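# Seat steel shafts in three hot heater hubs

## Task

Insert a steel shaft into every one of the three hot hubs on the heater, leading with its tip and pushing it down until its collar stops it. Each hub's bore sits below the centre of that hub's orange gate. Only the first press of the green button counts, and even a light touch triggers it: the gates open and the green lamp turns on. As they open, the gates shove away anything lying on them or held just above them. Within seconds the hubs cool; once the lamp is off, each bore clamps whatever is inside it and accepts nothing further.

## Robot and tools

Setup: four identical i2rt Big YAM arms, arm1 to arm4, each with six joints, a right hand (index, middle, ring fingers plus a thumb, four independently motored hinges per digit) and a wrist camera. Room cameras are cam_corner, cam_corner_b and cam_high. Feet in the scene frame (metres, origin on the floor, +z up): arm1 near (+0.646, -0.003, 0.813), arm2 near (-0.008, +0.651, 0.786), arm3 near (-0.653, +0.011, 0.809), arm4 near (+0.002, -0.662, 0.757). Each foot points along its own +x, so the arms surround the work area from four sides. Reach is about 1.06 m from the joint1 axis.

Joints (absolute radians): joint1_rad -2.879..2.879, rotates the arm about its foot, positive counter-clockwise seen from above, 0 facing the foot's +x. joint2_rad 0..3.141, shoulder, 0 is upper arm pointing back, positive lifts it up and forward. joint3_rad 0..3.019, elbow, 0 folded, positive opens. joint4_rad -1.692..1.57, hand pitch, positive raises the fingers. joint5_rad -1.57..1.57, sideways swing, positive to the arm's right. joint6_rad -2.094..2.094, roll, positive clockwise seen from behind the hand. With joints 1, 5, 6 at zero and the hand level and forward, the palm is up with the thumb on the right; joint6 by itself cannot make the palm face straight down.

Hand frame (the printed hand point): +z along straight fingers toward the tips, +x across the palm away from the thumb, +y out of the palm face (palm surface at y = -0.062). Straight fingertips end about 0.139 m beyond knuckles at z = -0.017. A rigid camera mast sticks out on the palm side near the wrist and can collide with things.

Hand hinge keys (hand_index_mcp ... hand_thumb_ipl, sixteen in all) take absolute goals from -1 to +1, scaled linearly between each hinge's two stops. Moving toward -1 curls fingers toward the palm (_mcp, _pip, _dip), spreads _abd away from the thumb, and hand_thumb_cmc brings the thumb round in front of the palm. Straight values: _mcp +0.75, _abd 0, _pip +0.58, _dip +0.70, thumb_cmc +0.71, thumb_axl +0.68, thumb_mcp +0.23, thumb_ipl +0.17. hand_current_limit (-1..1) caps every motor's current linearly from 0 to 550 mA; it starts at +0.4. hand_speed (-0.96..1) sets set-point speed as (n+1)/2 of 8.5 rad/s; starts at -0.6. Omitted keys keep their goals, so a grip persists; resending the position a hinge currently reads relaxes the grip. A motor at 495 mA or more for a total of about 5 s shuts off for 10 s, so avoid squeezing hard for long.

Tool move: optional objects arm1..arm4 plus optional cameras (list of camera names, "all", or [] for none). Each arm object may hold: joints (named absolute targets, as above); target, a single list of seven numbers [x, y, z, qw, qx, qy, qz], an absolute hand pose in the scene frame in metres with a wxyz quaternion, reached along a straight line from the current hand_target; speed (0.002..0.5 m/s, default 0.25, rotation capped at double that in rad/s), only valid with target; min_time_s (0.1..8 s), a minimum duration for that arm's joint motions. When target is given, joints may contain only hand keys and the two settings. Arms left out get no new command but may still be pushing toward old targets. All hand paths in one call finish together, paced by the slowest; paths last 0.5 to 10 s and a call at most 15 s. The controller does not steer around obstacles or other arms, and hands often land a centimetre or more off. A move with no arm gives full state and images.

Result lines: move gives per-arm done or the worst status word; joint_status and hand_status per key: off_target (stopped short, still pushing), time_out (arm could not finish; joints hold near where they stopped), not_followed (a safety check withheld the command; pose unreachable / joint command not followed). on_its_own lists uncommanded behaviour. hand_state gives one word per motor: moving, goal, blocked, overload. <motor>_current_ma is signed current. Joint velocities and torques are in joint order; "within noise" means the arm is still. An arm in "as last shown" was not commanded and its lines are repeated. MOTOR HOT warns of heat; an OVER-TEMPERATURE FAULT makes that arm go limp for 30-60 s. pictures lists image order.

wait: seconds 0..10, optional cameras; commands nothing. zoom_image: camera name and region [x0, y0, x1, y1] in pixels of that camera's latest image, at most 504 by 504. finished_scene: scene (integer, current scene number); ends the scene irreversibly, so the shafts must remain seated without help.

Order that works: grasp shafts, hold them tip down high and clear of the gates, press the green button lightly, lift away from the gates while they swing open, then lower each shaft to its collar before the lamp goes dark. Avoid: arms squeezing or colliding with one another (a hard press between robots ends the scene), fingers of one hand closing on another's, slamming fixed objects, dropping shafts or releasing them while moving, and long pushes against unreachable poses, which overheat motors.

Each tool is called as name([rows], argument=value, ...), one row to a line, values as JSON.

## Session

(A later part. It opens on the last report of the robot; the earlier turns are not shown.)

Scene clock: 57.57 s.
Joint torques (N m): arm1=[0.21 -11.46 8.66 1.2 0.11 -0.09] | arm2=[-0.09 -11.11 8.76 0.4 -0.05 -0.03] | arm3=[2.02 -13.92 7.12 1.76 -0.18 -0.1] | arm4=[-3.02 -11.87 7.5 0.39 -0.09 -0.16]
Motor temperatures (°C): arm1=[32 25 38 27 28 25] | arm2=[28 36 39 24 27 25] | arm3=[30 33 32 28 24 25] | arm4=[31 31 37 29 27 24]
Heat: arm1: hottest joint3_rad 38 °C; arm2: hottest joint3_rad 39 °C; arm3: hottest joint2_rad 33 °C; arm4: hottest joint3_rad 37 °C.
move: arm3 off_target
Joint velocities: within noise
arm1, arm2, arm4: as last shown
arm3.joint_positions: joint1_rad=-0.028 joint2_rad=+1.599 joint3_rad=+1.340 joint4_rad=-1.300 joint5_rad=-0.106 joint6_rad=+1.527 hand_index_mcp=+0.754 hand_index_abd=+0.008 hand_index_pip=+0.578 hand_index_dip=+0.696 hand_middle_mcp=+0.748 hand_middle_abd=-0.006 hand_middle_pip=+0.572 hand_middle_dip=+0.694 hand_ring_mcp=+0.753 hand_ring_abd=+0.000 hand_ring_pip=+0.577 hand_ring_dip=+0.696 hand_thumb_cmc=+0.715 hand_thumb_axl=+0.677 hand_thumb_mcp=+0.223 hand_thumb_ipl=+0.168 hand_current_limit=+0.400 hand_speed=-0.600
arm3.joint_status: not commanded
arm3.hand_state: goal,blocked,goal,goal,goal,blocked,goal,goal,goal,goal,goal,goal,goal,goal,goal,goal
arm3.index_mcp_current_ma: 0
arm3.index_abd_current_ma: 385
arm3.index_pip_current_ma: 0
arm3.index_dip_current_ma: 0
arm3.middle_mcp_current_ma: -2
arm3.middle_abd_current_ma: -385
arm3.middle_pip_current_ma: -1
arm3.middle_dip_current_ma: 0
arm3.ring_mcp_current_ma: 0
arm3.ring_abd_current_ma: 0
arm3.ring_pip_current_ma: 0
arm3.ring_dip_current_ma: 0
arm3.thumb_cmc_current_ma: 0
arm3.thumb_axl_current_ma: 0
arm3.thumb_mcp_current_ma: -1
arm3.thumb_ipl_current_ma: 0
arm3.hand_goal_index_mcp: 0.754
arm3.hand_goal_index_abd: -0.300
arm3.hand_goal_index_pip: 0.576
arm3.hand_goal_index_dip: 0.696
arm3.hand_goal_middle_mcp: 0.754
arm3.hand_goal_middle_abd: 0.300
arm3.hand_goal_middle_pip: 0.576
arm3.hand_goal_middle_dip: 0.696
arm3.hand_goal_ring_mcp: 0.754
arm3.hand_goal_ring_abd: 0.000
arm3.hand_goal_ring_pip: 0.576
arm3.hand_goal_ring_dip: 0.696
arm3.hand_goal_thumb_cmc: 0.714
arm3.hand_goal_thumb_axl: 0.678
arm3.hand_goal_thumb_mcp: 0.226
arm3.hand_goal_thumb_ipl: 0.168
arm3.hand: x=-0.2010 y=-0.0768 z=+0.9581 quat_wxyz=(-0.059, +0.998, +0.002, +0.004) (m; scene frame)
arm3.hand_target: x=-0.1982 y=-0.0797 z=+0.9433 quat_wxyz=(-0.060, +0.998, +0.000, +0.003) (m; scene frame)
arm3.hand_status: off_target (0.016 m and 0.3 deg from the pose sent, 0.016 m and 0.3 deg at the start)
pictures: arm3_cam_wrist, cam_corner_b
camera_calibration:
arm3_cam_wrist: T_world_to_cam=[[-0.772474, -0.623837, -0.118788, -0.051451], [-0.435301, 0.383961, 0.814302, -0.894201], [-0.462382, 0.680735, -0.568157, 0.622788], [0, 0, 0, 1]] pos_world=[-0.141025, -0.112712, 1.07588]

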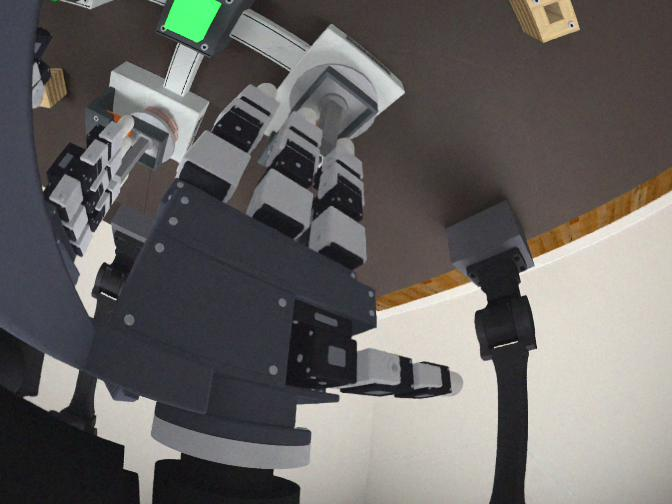

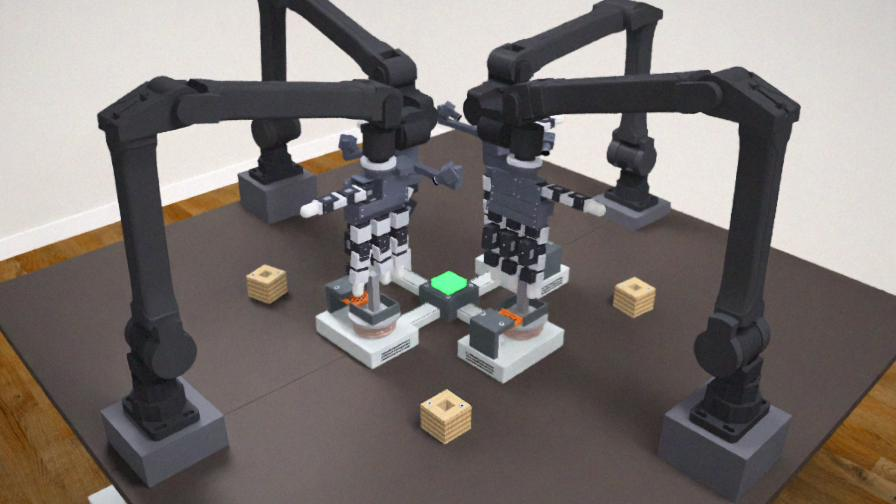

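move(arm1={"target": [0.19, 0.0835, 1.02, 0, 0.1305, 0.9914, 0], "speed": 0.2}, arm3={"joints": {"hand_index_abd": 0.14, "hand_middle_abd": -0.14}}, arm2={"joints": {"hand_index_abd": 0.14, "hand_middle_abd": -0.14}}, arm4={"joints": {"hand_index_abd": 0.14, "hand_middle_abd": -0.14}})

move(arm1={"target": [0.3, 0.06, 1.12, 0, 0.1305, 0.9914, 0], "speed": 0.3}, arm2={"target": [-0.092, 0.200, 1.10, -0.012, 0.7070, -0.7070, 0.0156], "speed": 0.25}, arm3={"target": [-0.1985, -0.086, 1.10, -0.06, 0.9982, 0, 0.003], "speed": 0.25}, arm4={"target": [0.074, -0.1895, 1.10, -0.035, 0.7064, 0.7064, -0.0195], "speed": 0.25}, cameras=["all"])

zoom_image(camera="cam_corner", region=[320, 180, 580, 360])

zoom_image(camera="cam_corner_b", region=[310, 200, 580, 380])

Scene clock: 59.40 s.
Joint torques (N m): arm1=[0.79 -12.51 12.81 -0.27 0.12 -0.02] | arm2=[-0.09 -11.05 8.8 0.36 -0.06 -0.04] | arm3=[1.96 -13.8 7.99 0.8 -0.14 -0.1] | arm4=[-3.02 -12.04 7.49 0.38 -0.1 -0.17]
Motor temperatures (°C): arm1=[32 25 38 27 28 25] | arm2=[28 36 39 24 27 25] | arm3=[30 33 32 28 24 25] | arm4=[31 31 37 29 27 24]
Heat: arm1: hottest joint3_rad 38 °C; arm2: hottest joint3_rad 39 °C; arm3: hottest joint2_rad 33 °C; arm4: hottest joint3_rad 37 °C.
move: arm1 off_target; arm2 done; arm3 done; arm4 done
Joint velocities: within noise
arm1.joint_positions: joint1_rad=+0.033 joint2_rad=+1.645 joint3_rad=+1.487 joint4_rad=-1.432 joint5_rad=+0.010 joint6_rad=+1.819 hand_index_mcp=+0.755 hand_index_abd=-0.003 hand_index_pip=+0.577 hand_index_dip=+0.696 hand_middle_mcp=+0.312 hand_middle_abd=+0.001 hand_middle_pip=+0.005 hand_middle_dip=+0.696 hand_ring_mcp=+0.309 hand_ring_abd=+0.001 hand_ring_pip=+0.005 hand_ring_dip=+0.696 hand_thumb_cmc=+0.715 hand_thumb_axl=+0.677 hand_thumb_mcp=+0.223 hand_thumb_ipl=+0.168 hand_current_limit=+0.400 hand_speed=-0.600
arm1.joint_status: not commanded
arm1.hand_state: goal,goal,goal,goal,goal,goal,goal,goal,goal,goal,goal,goal,goal,goal,goal,goal
arm1.index_mcp_current_ma: 0
arm1.index_abd_current_ma: -1
arm1.index_pip_current_ma: 0
arm1.index_dip_current_ma: 0
arm1.middle_mcp_current_ma: 7
arm1.middle_abd_current_ma: 0
arm1.middle_pip_current_ma: 1
arm1.middle_dip_current_ma: 0
arm1.ring_mcp_current_ma: 5
arm1.ring_abd_current_ma: 0
arm1.ring_pip_current_ma: 2
arm1.ring_dip_current_ma: 0
arm1.thumb_cmc_current_ma: 0
arm1.thumb_axl_current_ma: 0
arm1.thumb_mcp_current_ma: -1
arm1.thumb_ipl_current_ma: 0
arm1.hand_goal_index_mcp: 0.754
arm1.hand_goal_index_abd: 0.000
arm1.hand_goal_index_pip: 0.576
arm1.hand_goal_index_dip: 0.696
arm1.hand_goal_middle_mcp: 0.300
arm1.hand_goal_middle_abd: 0.000
arm1.hand_goal_middle_pip: 0.000
arm1.hand_goal_middle_dip: 0.696
arm1.hand_goal_ring_mcp: 0.300
arm1.hand_goal_ring_abd: 0.000
arm1.hand_goal_ring_pip: 0.000
arm1.hand_goal_ring_dip: 0.696
arm1.hand_goal_thumb_cmc: 0.714
arm1.hand_goal_thumb_axl: 0.678
arm1.hand_goal_thumb_mcp: 0.226
arm1.hand_goal_thumb_ipl: 0.168
arm1.hand: x=+0.1997 y=+0.0834 z=+1.0091 quat_wxyz=(+0.010, +0.130, +0.991, +0.002) (m; scene frame)
arm1.hand_target: x=+0.1904 y=+0.0835 z=+1.0199 quat_wxyz=(+0.000, +0.130, +0.991, +0.000) (m; scene frame)
arm1.hand_status: off_target (0.015 m and 1.2 deg from the pose sent, 0.079 m and 0.7 deg at the start)
arm2.joint_positions: joint1_rad=-0.026 joint2_rad=+1.581 joint3_rad=+1.384 joint4_rad=-1.351 joint5_rad=-0.029 joint6_rad=+1.571 hand_index_mcp=+0.750 hand_index_abd=+0.135 hand_index_pip=+0.575 hand_index_dip=+0.697 hand_middle_mcp=+0.751 hand_middle_abd=-0.136 hand_middle_pip=+0.575 hand_middle_dip=+0.696 hand_ring_mcp=+0.753 hand_ring_abd=+0.000 hand_ring_pip=+0.577 hand_ring_dip=+0.696 hand_thumb_cmc=+0.714 hand_thumb_axl=+0.677 hand_thumb_mcp=+0.223 hand_thumb_ipl=+0.168 hand_current_limit=+0.400 hand_speed=-0.600
arm2.joint_status: all done
arm2.hand_state: goal,goal,goal,goal,goal,goal,goal,goal,goal,goal,goal,goal,goal,goal,goal,goal
arm2.index_mcp_current_ma: -1
arm2.index_abd_current_ma: 0
arm2.index_pip_current_ma: 0
arm2.index_dip_current_ma: 0
arm2.middle_mcp_current_ma: 0
arm2.middle_abd_current_ma: 0
arm2.middle_pip_current_ma: 0
arm2.middle_dip_current_ma: 0
arm2.ring_mcp_current_ma: 0
arm2.ring_abd_current_ma: 0
arm2.ring_pip_current_ma: 0
arm2.ring_dip_current_ma: 0
arm2.thumb_cmc_current_ma: 0
arm2.thumb_axl_current_ma: 0
arm2.thumb_mcp_current_ma: 0
arm2.thumb_ipl_current_ma: 0
arm2.hand_goal_index_mcp: 0.754
arm2.hand_goal_index_abd: 0.140
arm2.hand_goal_index_pip: 0.576
arm2.hand_goal_index_dip: 0.696
arm2.hand_goal_middle_mcp: 0.754
arm2.hand_goal_middle_abd: -0.140
arm2.hand_goal_middle_pip: 0.576
arm2.hand_goal_middle_dip: 0.696
arm2.hand_goal_ring_mcp: 0.754
arm2.hand_goal_ring_abd: 0.000
arm2.hand_goal_ring_pip: 0.576
arm2.hand_goal_ring_dip: 0.696
arm2.hand_goal_thumb_cmc: 0.714
arm2.hand_goal_thumb_axl: 0.678
arm2.hand_goal_thumb_mcp: 0.226
arm2.hand_goal_thumb_ipl: 0.168
arm2.hand: x=-0.0878 y=+0.1974 z=+0.9637 quat_wxyz=(-0.009, +0.709, -0.705, +0.017) (m; scene frame)
arm2.hand_target: x=-0.0929 y=+0.1957 z=+0.9570 quat_wxyz=(-0.012, +0.707, -0.707, +0.016) (m; scene frame)
arm2.hand_status: not commanded
arm3.joint_positions: joint1_rad=-0.028 joint2_rad=+1.599 joint3_rad=+1.330 joint4_rad=-1.277 joint5_rad=-0.106 joint6_rad=+1.527 hand_index_mcp=+0.754 hand_index_abd=+0.136 hand_index_pip=+0.578 hand_index_dip=+0.696 hand_middle_mcp=+0.748 hand_middle_abd=-0.136 hand_middle_pip=+0.572 hand_middle_dip=+0.694 hand_ring_mcp=+0.753 hand_ring_abd=+0.000 hand_ring_pip=+0.577 hand_ring_dip=+0.696 hand_thumb_cmc=+0.715 hand_thumb_axl=+0.677 hand_thumb_mcp=+0.223 hand_thumb_ipl=+0.168 hand_current_limit=+0.400 hand_speed=-0.600
arm3.joint_status: all done
arm3.hand_state: goal,goal,goal,goal,goal,goal,goal,goal,goal,goal,goal,goal,goal,goal,goal,goal
arm3.index_mcp_current_ma: 0
arm3.index_abd_current_ma: -1
arm3.index_pip_current_ma: 0
arm3.index_dip_current_ma: 0
arm3.middle_mcp_current_ma: -2
arm3.middle_abd_current_ma: 1
arm3.middle_pip_current_ma: -1
arm3.middle_dip_current_ma: 0
arm3.ring_mcp_current_ma: 0
arm3.ring_abd_current_ma: 0
arm3.ring_pip_current_ma: 0
arm3.ring_dip_current_ma: 0
arm3.thumb_cmc_current_ma: 0
arm3.thumb_axl_current_ma: 0
arm3.thumb_mcp_current_ma: -1
arm3.thumb_ipl_current_ma: 0
arm3.hand_goal_index_mcp: 0.754
arm3.hand_goal_index_abd: 0.140
arm3.hand_goal_index_pip: 0.576
arm3.hand_goal_index_dip: 0.696
arm3.hand_goal_middle_mcp: 0.754
arm3.hand_goal_middle_abd: -0.140
arm3.hand_goal_middle_pip: 0.576
arm3.hand_goal_middle_dip: 0.696
arm3.hand_goal_ring_mcp: 0.754
arm3.hand_goal_ring_abd: 0.000
arm3.hand_goal_ring_pip: 0.576
arm3.hand_goal_ring_dip: 0.696
arm3.hand_goal_thumb_cmc: 0.714
arm3.hand_goal_thumb_axl: 0.678
arm3.hand_goal_thumb_mcp: 0.226
arm3.hand_goal_thumb_ipl: 0.168
arm3.hand: x=-0.1986 y=-0.0768 z=+0.9542 quat_wxyz=(-0.059, +0.998, +0.002, +0.011) (m; scene frame)
arm3.hand_target: x=-0.1983 y=-0.0797 z=+0.9433 quat_wxyz=(-0.060, +0.998, +0.000, +0.003) (m; scene frame)
arm3.hand_status: not commanded
arm4.joint_positions: joint1_rad=+0.055 joint2_rad=+1.622 joint3_rad=+1.508 joint4_rad=-1.434 joint5_rad=-0.086 joint6_rad=+1.581 hand_index_mcp=+0.754 hand_index_abd=+0.135 hand_index_pip=+0.578 hand_index_dip=+0.696 hand_middle_mcp=+0.747 hand_middle_abd=-0.136 hand_middle_pip=+0.573 hand_middle_dip=+0.695 hand_ring_mcp=+0.754 hand_ring_abd=+0.001 hand_ring_pip=+0.577 hand_ring_dip=+0.696 hand_thumb_cmc=+0.715 hand_thumb_axl=+0.677 hand_thumb_mcp=+0.223 hand_thumb_ipl=+0.168 hand_current_limit=+0.400 hand_speed=-0.600
arm4.joint_status: all done
arm4.hand_state: goal,goal,goal,goal,goal,goal,goal,goal,goal,goal,goal,goal,goal,goal,goal,goal
arm4.index_mcp_current_ma: 0
arm4.index_abd_current_ma: 0
arm4.index_pip_current_ma: 0
arm4.index_dip_current_ma: 0
arm4.middle_mcp_current_ma: -1
arm4.middle_abd_current_ma: 0
arm4.middle_pip_current_ma: 0
arm4.middle_dip_current_ma: 0
arm4.ring_mcp_current_ma: 0
arm4.ring_abd_current_ma: 0
arm4.ring_pip_current_ma: 0
arm4.ring_dip_current_ma: 0
arm4.thumb_cmc_current_ma: 0
arm4.thumb_axl_current_ma: 0
arm4.thumb_mcp_current_ma: 0
arm4.thumb_ipl_current_ma: 0
arm4.hand_goal_index_mcp: 0.754
arm4.hand_goal_index_abd: 0.140
arm4.hand_goal_index_pip: 0.576
arm4.hand_goal_index_dip: 0.696
arm4.hand_goal_middle_mcp: 0.754
arm4.hand_goal_middle_abd: -0.140
arm4.hand_goal_middle_pip: 0.576
arm4.hand_goal_middle_dip: 0.696
arm4.hand_goal_ring_mcp: 0.754
arm4.hand_goal_ring_abd: 0.000
arm4.hand_goal_ring_pip: 0.576
arm4.hand_goal_ring_dip: 0.696
arm4.hand_goal_thumb_cmc: 0.714
arm4.hand_goal_thumb_axl: 0.678
arm4.hand_goal_thumb_mcp: 0.226
arm4.hand_goal_thumb_ipl: 0.168
arm4.hand: x=+0.0689 y=-0.1890 z=+0.9612 quat_wxyz=(-0.032, +0.709, +0.704, -0.021) (m; scene frame)
arm4.hand_target: x=+0.0711 y=-0.1868 z=+0.9581 quat_wxyz=(-0.035, +0.707, +0.707, -0.020) (m; scene frame)
arm4.hand_status: not commanded
pictures: none

Scene clock: 60.87 s.
Joint torques (N m): arm1=[1.26 -8.53 9.62 -0.17 0.11 0.02] | arm2=[0.38 -11.4 13.03 -0.38 0.12 0.04] | arm3=[1.85 -13.16 12.12 -0.01 -0.15 -0.13] | arm4=[-3.31 -11.22 11.52 -0.38 0.11 -0.18]
Motor temperatures (°C): arm1=[32 25 38 27 28 25] | arm2=[28 36 39 24 27 25] | arm3=[30 33 33 28 24 25] | arm4=[31 31 37 29 27 24]
Heat: arm1: hottest joint3_rad 38 °C; arm2: hottest joint3_rad 39 °C; arm3: hottest joint2_rad 33 °C; arm4: hottest joint3_rad 37 °C.
move: arm1 done; arm2 off_target; arm3 off_target; arm4 off_target
Joint velocities: within noise
arm1.joint_positions: joint1_rad=+0.084 joint2_rad=+1.357 joint3_rad=+1.466 joint4_rad=-1.662 joint5_rad=+0.010 joint6_rad=+1.871 hand_index_mcp=+0.755 hand_index_abd=-0.003 hand_index_pip=+0.577 hand_index_dip=+0.696 hand_middle_mcp=+0.312 hand_middle_abd=+0.001 hand_middle_pip=+0.005 hand_middle_dip=+0.696 hand_ring_mcp=+0.309 hand_ring_abd=+0.001 hand_ring_pip=+0.005 hand_ring_dip=+0.696 hand_thumb_cmc=+0.715 hand_thumb_axl=+0.677 hand_thumb_mcp=+0.223 hand_thumb_ipl=+0.168 hand_current_limit=+0.400 hand_speed=-0.600
arm1.joint_status: not commanded
arm1.hand_state: goal,goal,goal,goal,goal,goal,goal,goal,goal,goal,goal,goal,goal,goal,goal,goal
arm1.index_mcp_current_ma: 0
arm1.index_abd_current_ma: 0
arm1.index_pip_current_ma: 0
arm1.index_dip_current_ma: 0
arm1.middle_mcp_current_ma: 7
arm1.middle_abd_current_ma: 0
arm1.middle_pip_current_ma: 1
arm1.middle_dip_current_ma: 0
arm1.ring_mcp_current_ma: 5
arm1.ring_abd_current_ma: 0
arm1.ring_pip_current_ma: 2
arm1.ring_dip_current_ma: 0
arm1.thumb_cmc_current_ma: 0
arm1.thumb_axl_current_ma: 0
arm1.thumb_mcp_current_ma: -1
arm1.thumb_ipl_current_ma: 0
arm1.hand_goal_index_mcp: 0.754
arm1.hand_goal_index_abd: 0.000
arm1.hand_goal_index_pip: 0.576
arm1.hand_goal_index_dip: 0.696
arm1.hand_goal_middle_mcp: 0.300
arm1.hand_goal_middle_abd: 0.000
arm1.hand_goal_middle_pip: 0.000
arm1.hand_goal_middle_dip: 0.696
arm1.hand_goal_ring_mcp: 0.300
arm1.hand_goal_ring_abd: 0.000
arm1.hand_goal_ring_pip: 0.000
arm1.hand_goal_ring_dip: 0.696
arm1.hand_goal_thumb_cmc: 0.714
arm1.hand_goal_thumb_axl: 0.678
arm1.hand_goal_thumb_mcp: 0.226
arm1.hand_goal_thumb_ipl: 0.168
arm1.hand: x=+0.2976 y=+0.0629 z=+1.1209 quat_wxyz=(-0.008, +0.130, +0.991, -0.001) (m; scene frame)
arm1.hand_target: x=+0.3000 y=+0.0600 z=+1.1200 quat_wxyz=(+0.000, +0.130, +0.991, +0.000) (m; scene frame)
arm1.hand_status: done (0.004 m and 0.9 deg from the pose sent, 0.151 m and 1.2 deg at the start)
arm2.joint_positions: joint1_rad=-0.026 joint2_rad=+1.544 joint3_rad=+1.657 joint4_rad=-1.671 joint5_rad=-0.026 joint6_rad=+1.571 hand_index_mcp=+0.750 hand_index_abd=+0.136 hand_index_pip=+0.575 hand_index_dip=+0.697 hand_middle_mcp=+0.751 hand_middle_abd=-0.142 hand_middle_pip=+0.575 hand_middle_dip=+0.696 hand_ring_mcp=+0.753 hand_ring_abd=+0.000 hand_ring_pip=+0.577 hand_ring_dip=+0.696 hand_thumb_cmc=+0.714 hand_thumb_axl=+0.677 hand_thumb_mcp=+0.223 hand_thumb_ipl=+0.168 hand_current_limit=+0.400 hand_speed=-0.600
arm2.joint_status: not commanded
arm2.hand_state: goal,goal,goal,goal,goal,goal,goal,goal,goal,goal,goal,goal,goal,goal,goal,goal
arm2.index_mcp_current_ma: -1
arm2.index_abd_current_ma: 0
arm2.index_pip_current_ma: 0
arm2.index_dip_current_ma: 0
arm2.middle_mcp_current_ma: 0
arm2.middle_abd_current_ma: 0
arm2.middle_pip_current_ma: 0
arm2.middle_dip_current_ma: 0
arm2.ring_mcp_current_ma: 0
arm2.ring_abd_current_ma: 0
arm2.ring_pip_current_ma: 0
arm2.ring_dip_current_ma: 0
arm2.thumb_cmc_current_ma: 0
arm2.thumb_axl_current_ma: 0
arm2.thumb_mcp_current_ma: 0
arm2.thumb_ipl_current_ma: 0
arm2.hand_goal_index_mcp: 0.754
arm2.hand_goal_index_abd: 0.140
arm2.hand_goal_index_pip: 0.576
arm2.hand_goal_index_dip: 0.696
arm2.hand_goal_middle_mcp: 0.754
arm2.hand_goal_middle_abd: -0.140
arm2.hand_goal_middle_pip: 0.576
arm2.hand_goal_middle_dip: 0.696
arm2.hand_goal_ring_mcp: 0.754
arm2.hand_goal_ring_abd: 0.000
arm2.hand_goal_ring_pip: 0.576
arm2.hand_goal_ring_dip: 0.696
arm2.hand_goal_thumb_cmc: 0.714
arm2.hand_goal_thumb_axl: 0.678
arm2.hand_goal_thumb_mcp: 0.226
arm2.hand_goal_thumb_ipl: 0.168
arm2.hand: x=-0.0894 y=+0.2076 z=+1.0844 quat_wxyz=(-0.012, +0.709, -0.705, +0.013) (m; scene frame)
arm2.hand_target: x=-0.0920 y=+0.2006 z=+1.0994 quat_wxyz=(+0.001, +0.707, -0.707, +0.024) (m; scene frame)
arm2.hand_status: off_target (0.018 m and 0.4 deg from the pose sent, 0.136 m and 0.5 deg at the start; a joint's target at an end of its range on 24 of 44 steps)
arm3.joint_positions: joint1_rad=-0.032 joint2_rad=+1.553 joint3_rad=+1.648 joint4_rad=-1.667 joint5_rad=-0.106 joint6_rad=+1.522 hand_index_mcp=+0.754 hand_index_abd=+0.137 hand_index_pip=+0.578 hand_index_dip=+0.696 hand_middle_mcp=+0.748 hand_middle_abd=-0.142 hand_middle_pip=+0.572 hand_middle_dip=+0.694 hand_ring_mcp=+0.753 hand_ring_abd=+0.000 hand_ring_pip=+0.577 hand_ring_dip=+0.696 hand_thumb_cmc=+0.715 hand_thumb_axl=+0.677 hand_thumb_mcp=+0.223 hand_thumb_ipl=+0.168 hand_current_limit=+0.400 hand_speed=-0.600
arm3.joint_status: not commanded
arm3.hand_state: goal,goal,goal,goal,goal,goal,goal,goal,goal,goal,goal,goal,goal,goal,goal,goal
arm3.index_mcp_current_ma: 0
arm3.index_abd_current_ma: 0
arm3.index_pip_current_ma: 0
arm3.index_dip_current_ma: 0
arm3.middle_mcp_current_ma: -2
arm3.middle_abd_current_ma: 0
arm3.middle_pip_current_ma: -1
arm3.middle_dip_current_ma: 0
arm3.ring_mcp_current_ma: 0
arm3.ring_abd_current_ma: 0
arm3.ring_pip_current_ma: 0
arm3.ring_dip_current_ma: 0
arm3.thumb_cmc_current_ma: 0
arm3.thumb_axl_current_ma: 0
arm3.thumb_mcp_current_ma: -1
arm3.thumb_ipl_current_ma: 0
arm3.hand_goal_index_mcp: 0.754
arm3.hand_goal_index_abd: 0.140
arm3.hand_goal_index_pip: 0.576
arm3.hand_goal_index_dip: 0.696
arm3.hand_goal_middle_mcp: 0.754
arm3.hand_goal_middle_abd: -0.140
arm3.hand_goal_middle_pip: 0.576
arm3.hand_goal_middle_dip: 0.696
arm3.hand_goal_ring_mcp: 0.754
arm3.hand_goal_ring_abd: 0.000
arm3.hand_goal_ring_pip: 0.576
arm3.hand_goal_ring_dip: 0.696
arm3.hand_goal_thumb_cmc: 0.714
arm3.hand_goal_thumb_axl: 0.678
arm3.hand_goal_thumb_mcp: 0.226
arm3.hand_goal_thumb_ipl: 0.168
arm3.hand: x=-0.2094 y=-0.0802 z=+1.0954 quat_wxyz=(-0.059, +0.998, +0.002, -0.002) (m; scene frame)
arm3.hand_target: x=-0.1989 y=-0.0860 z=+1.0999 quat_wxyz=(-0.060, +0.998, +0.000, +0.003) (m; scene frame)
arm3.hand_status: off_target (0.013 m and 0.6 deg from the pose sent, 0.146 m and 1.0 deg at the start)
arm4.joint_positions: joint1_rad=+0.055 joint2_rad=+1.566 joint3_rad=+1.755 joint4_rad=-1.670 joint5_rad=-0.071 joint6_rad=+1.581 hand_index_mcp=+0.754 hand_index_abd=+0.136 hand_index_pip=+0.578 hand_index_dip=+0.696 hand_middle_mcp=+0.748 hand_middle_abd=-0.142 hand_middle_pip=+0.573 hand_middle_dip=+0.695 hand_ring_mcp=+0.754 hand_ring_abd=+0.001 hand_ring_pip=+0.577 hand_ring_dip=+0.696 hand_thumb_cmc=+0.715 hand_thumb_axl=+0.677 hand_thumb_mcp=+0.223 hand_thumb_ipl=+0.168 hand_current_limit=+0.400 hand_speed=-0.600
arm4.joint_status: not commanded
arm4.hand_state: goal,goal,goal,goal,goal,goal,goal,goal,goal,goal,goal,goal,goal,goal,goal,goal
arm4.index_mcp_current_ma: 0
arm4.index_abd_current_ma: 0
arm4.index_pip_current_ma: 0
arm4.index_dip_current_ma: 0
arm4.middle_mcp_current_ma: -1
arm4.middle_abd_current_ma: 0
arm4.middle_pip_current_ma: 0
arm4.middle_dip_current_ma: 0
arm4.ring_mcp_current_ma: 0
arm4.ring_abd_current_ma: 0
arm4.ring_pip_current_ma: 0
arm4.ring_dip_current_ma: 0
arm4.thumb_cmc_current_ma: 0
arm4.thumb_axl_current_ma: 0
arm4.thumb_mcp_current_ma: 0
arm4.thumb_ipl_current_ma: 0
arm4.hand_goal_index_mcp: 0.754
arm4.hand_goal_index_abd: 0.140
arm4.hand_goal_index_pip: 0.576
arm4.hand_goal_index_dip: 0.696
arm4.hand_goal_middle_mcp: 0.754
arm4.hand_goal_middle_abd: -0.140
arm4.hand_goal_middle_pip: 0.576
arm4.hand_goal_middle_dip: 0.696
arm4.hand_goal_ring_mcp: 0.754
arm4.hand_goal_ring_abd: 0.000
arm4.hand_goal_ring_pip: 0.576
arm4.hand_goal_ring_dip: 0.696
arm4.hand_goal_thumb_cmc: 0.714
arm4.hand_goal_thumb_axl: 0.678
arm4.hand_goal_thumb_mcp: 0.226
arm4.hand_goal_thumb_ipl: 0.168
arm4.hand: x=+0.0702 y=-0.1968 z=+1.0810 quat_wxyz=(-0.050, +0.708, +0.705, +0.007) (m; scene frame)
arm4.hand_target: x=+0.0738 y=-0.1904 z=+1.0992 quat_wxyz=(-0.062, +0.705, +0.706, +0.021) (m; scene frame)
arm4.hand_status: off_target (0.021 m and 3.5 deg from the pose sent, 0.139 m and 0.5 deg at the start; a joint's target at an end of its range on 28 of 44 steps)
pictures: arm1_cam_wrist, arm2_cam_wrist, arm3_cam_wrist, arm4_cam_wrist, cam_corner, cam_corner_b, cam_high
camera_calibration:
arm1_cam_wrist: T_world_to_cam=[[0.908728, 0.41276, -0.0619954, -0.186674], [0.28632, -0.508378, 0.81214, -1.0309], [0.303702, -0.755765, -0.580159, 0.726147], [0, 0, 0, 1]] pos_world=[0.244269, 0.101763, 1.24694]
arm2_cam_wrist: T_world_to_cam=[[-0.65047, 0.756667, -0.065913, -0.107591], [0.404215, 0.418338, 0.81339, -0.997054], [0.643039, 0.502443, -0.577972, 0.696696], [0, 0, 0, 1]] pos_world=[-0.114963, 0.148466, 1.20657]
arm3_cam_wrist: T_world_to_cam=[[-0.773542, -0.624222, -0.109449, -0.0542844], [-0.425331, 0.383324, 0.819851, -1.01244], [-0.469815, 0.680741, -0.562019, 0.691041], [0, 0, 0, 1]] pos_world=[-0.147954, -0.116212, 1.21249]
arm4_cam_wrist: T_world_to_cam=[[0.614041, -0.784924, -0.0827529, -0.0769198], [-0.426251, -0.41803, 0.802223, -0.988402], [-0.664277, -0.457324, -0.591262, 0.713938], [0, 0, 0, 1]] pos_world=[0.100177, -0.147057, 1.20868]

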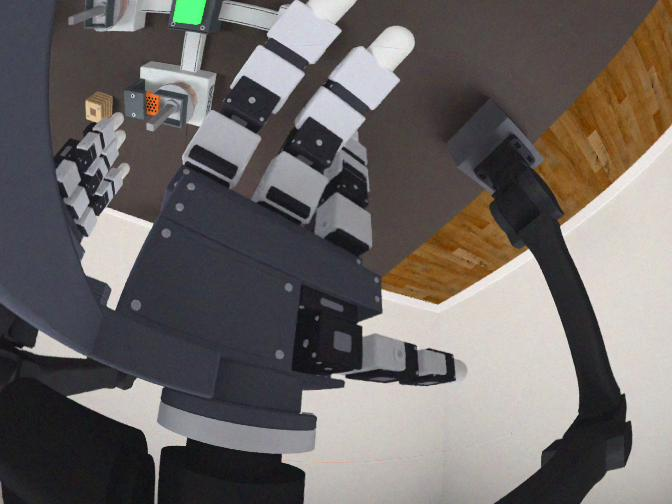

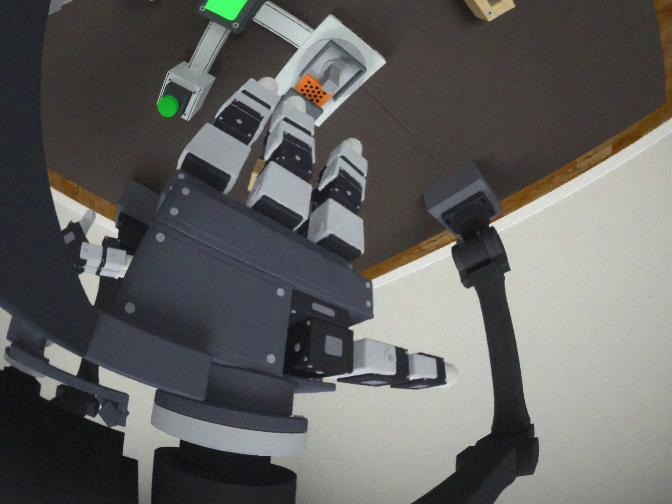

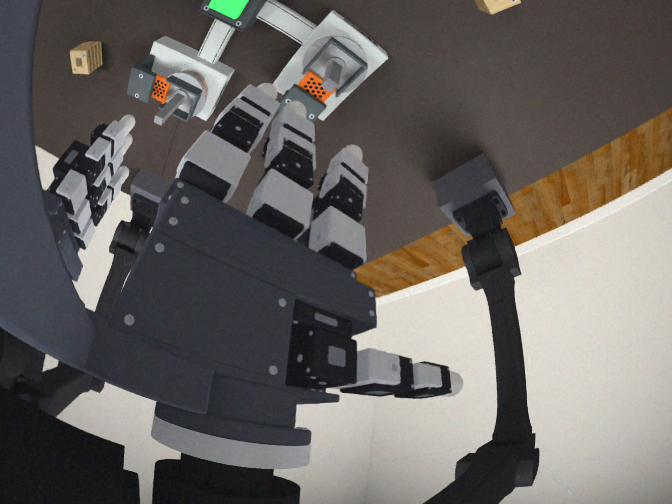

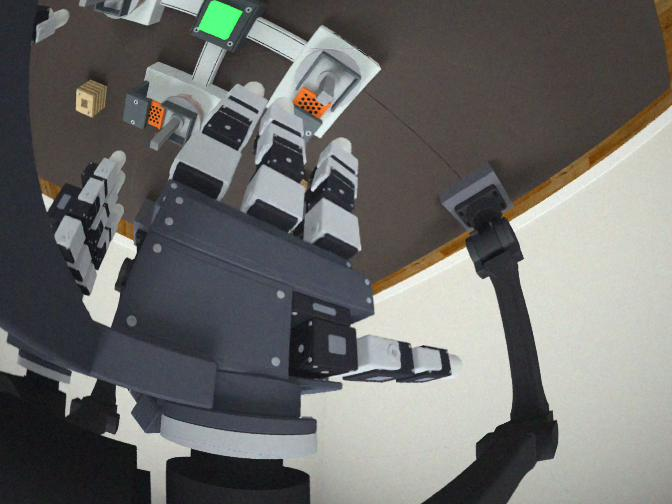

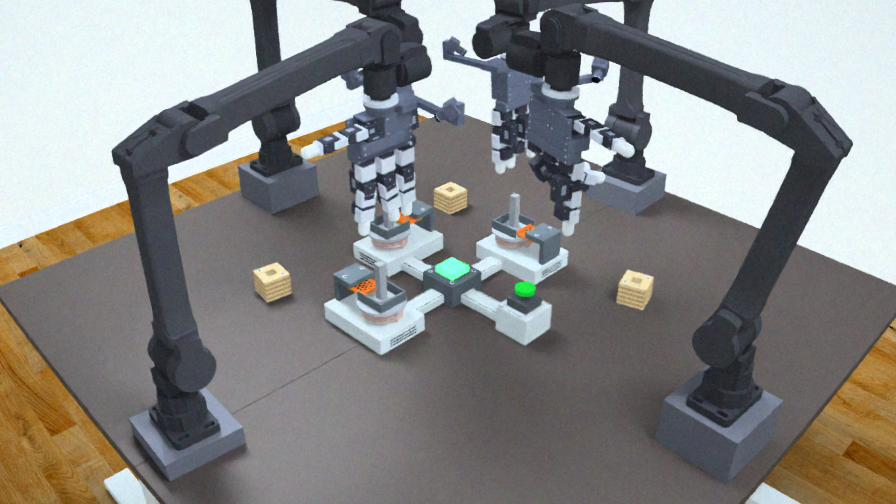

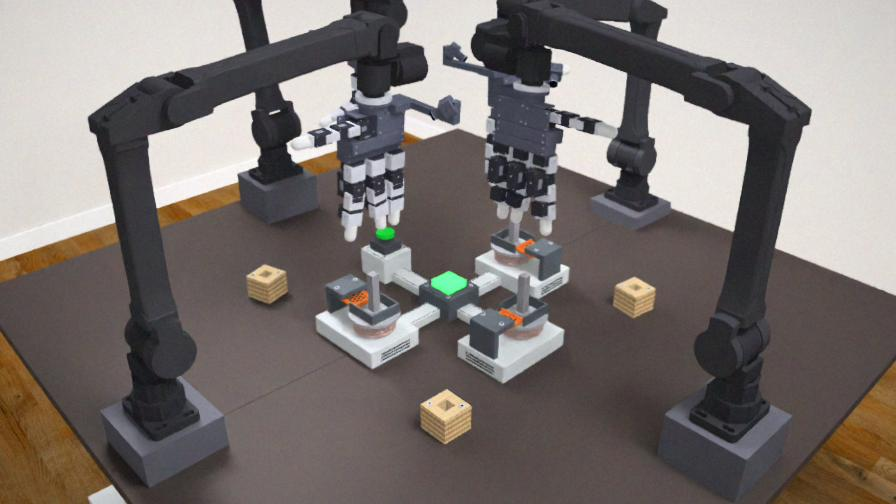

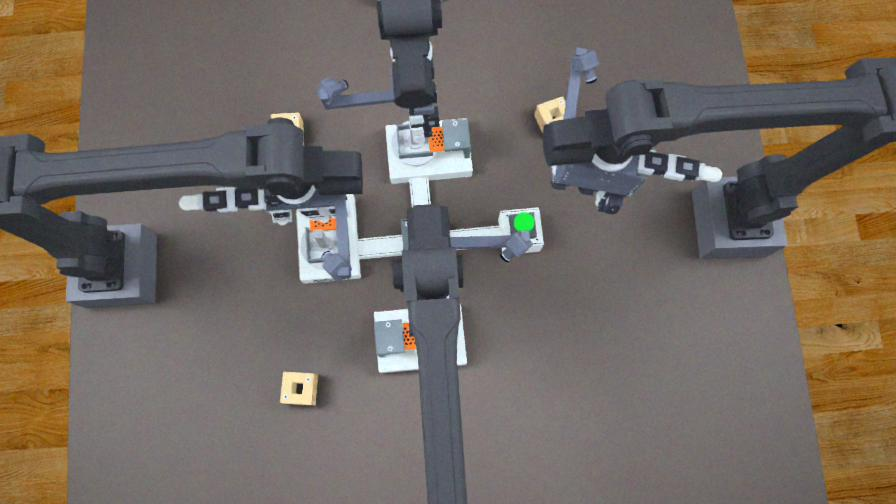

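Scaled by 1.938 from the camera's 896x504 image, which has a finer 1280x720 frame.

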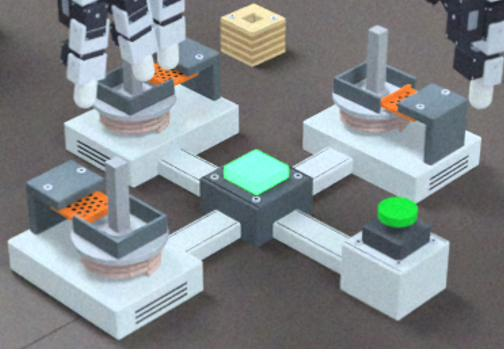

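Scaled by 1.867 from the camera's 896x504 image, which has a finer 1280x720 frame.

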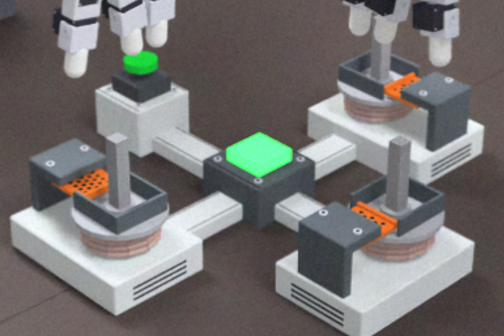

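finished_scene(scene=2)

The scene is finished: the task was done.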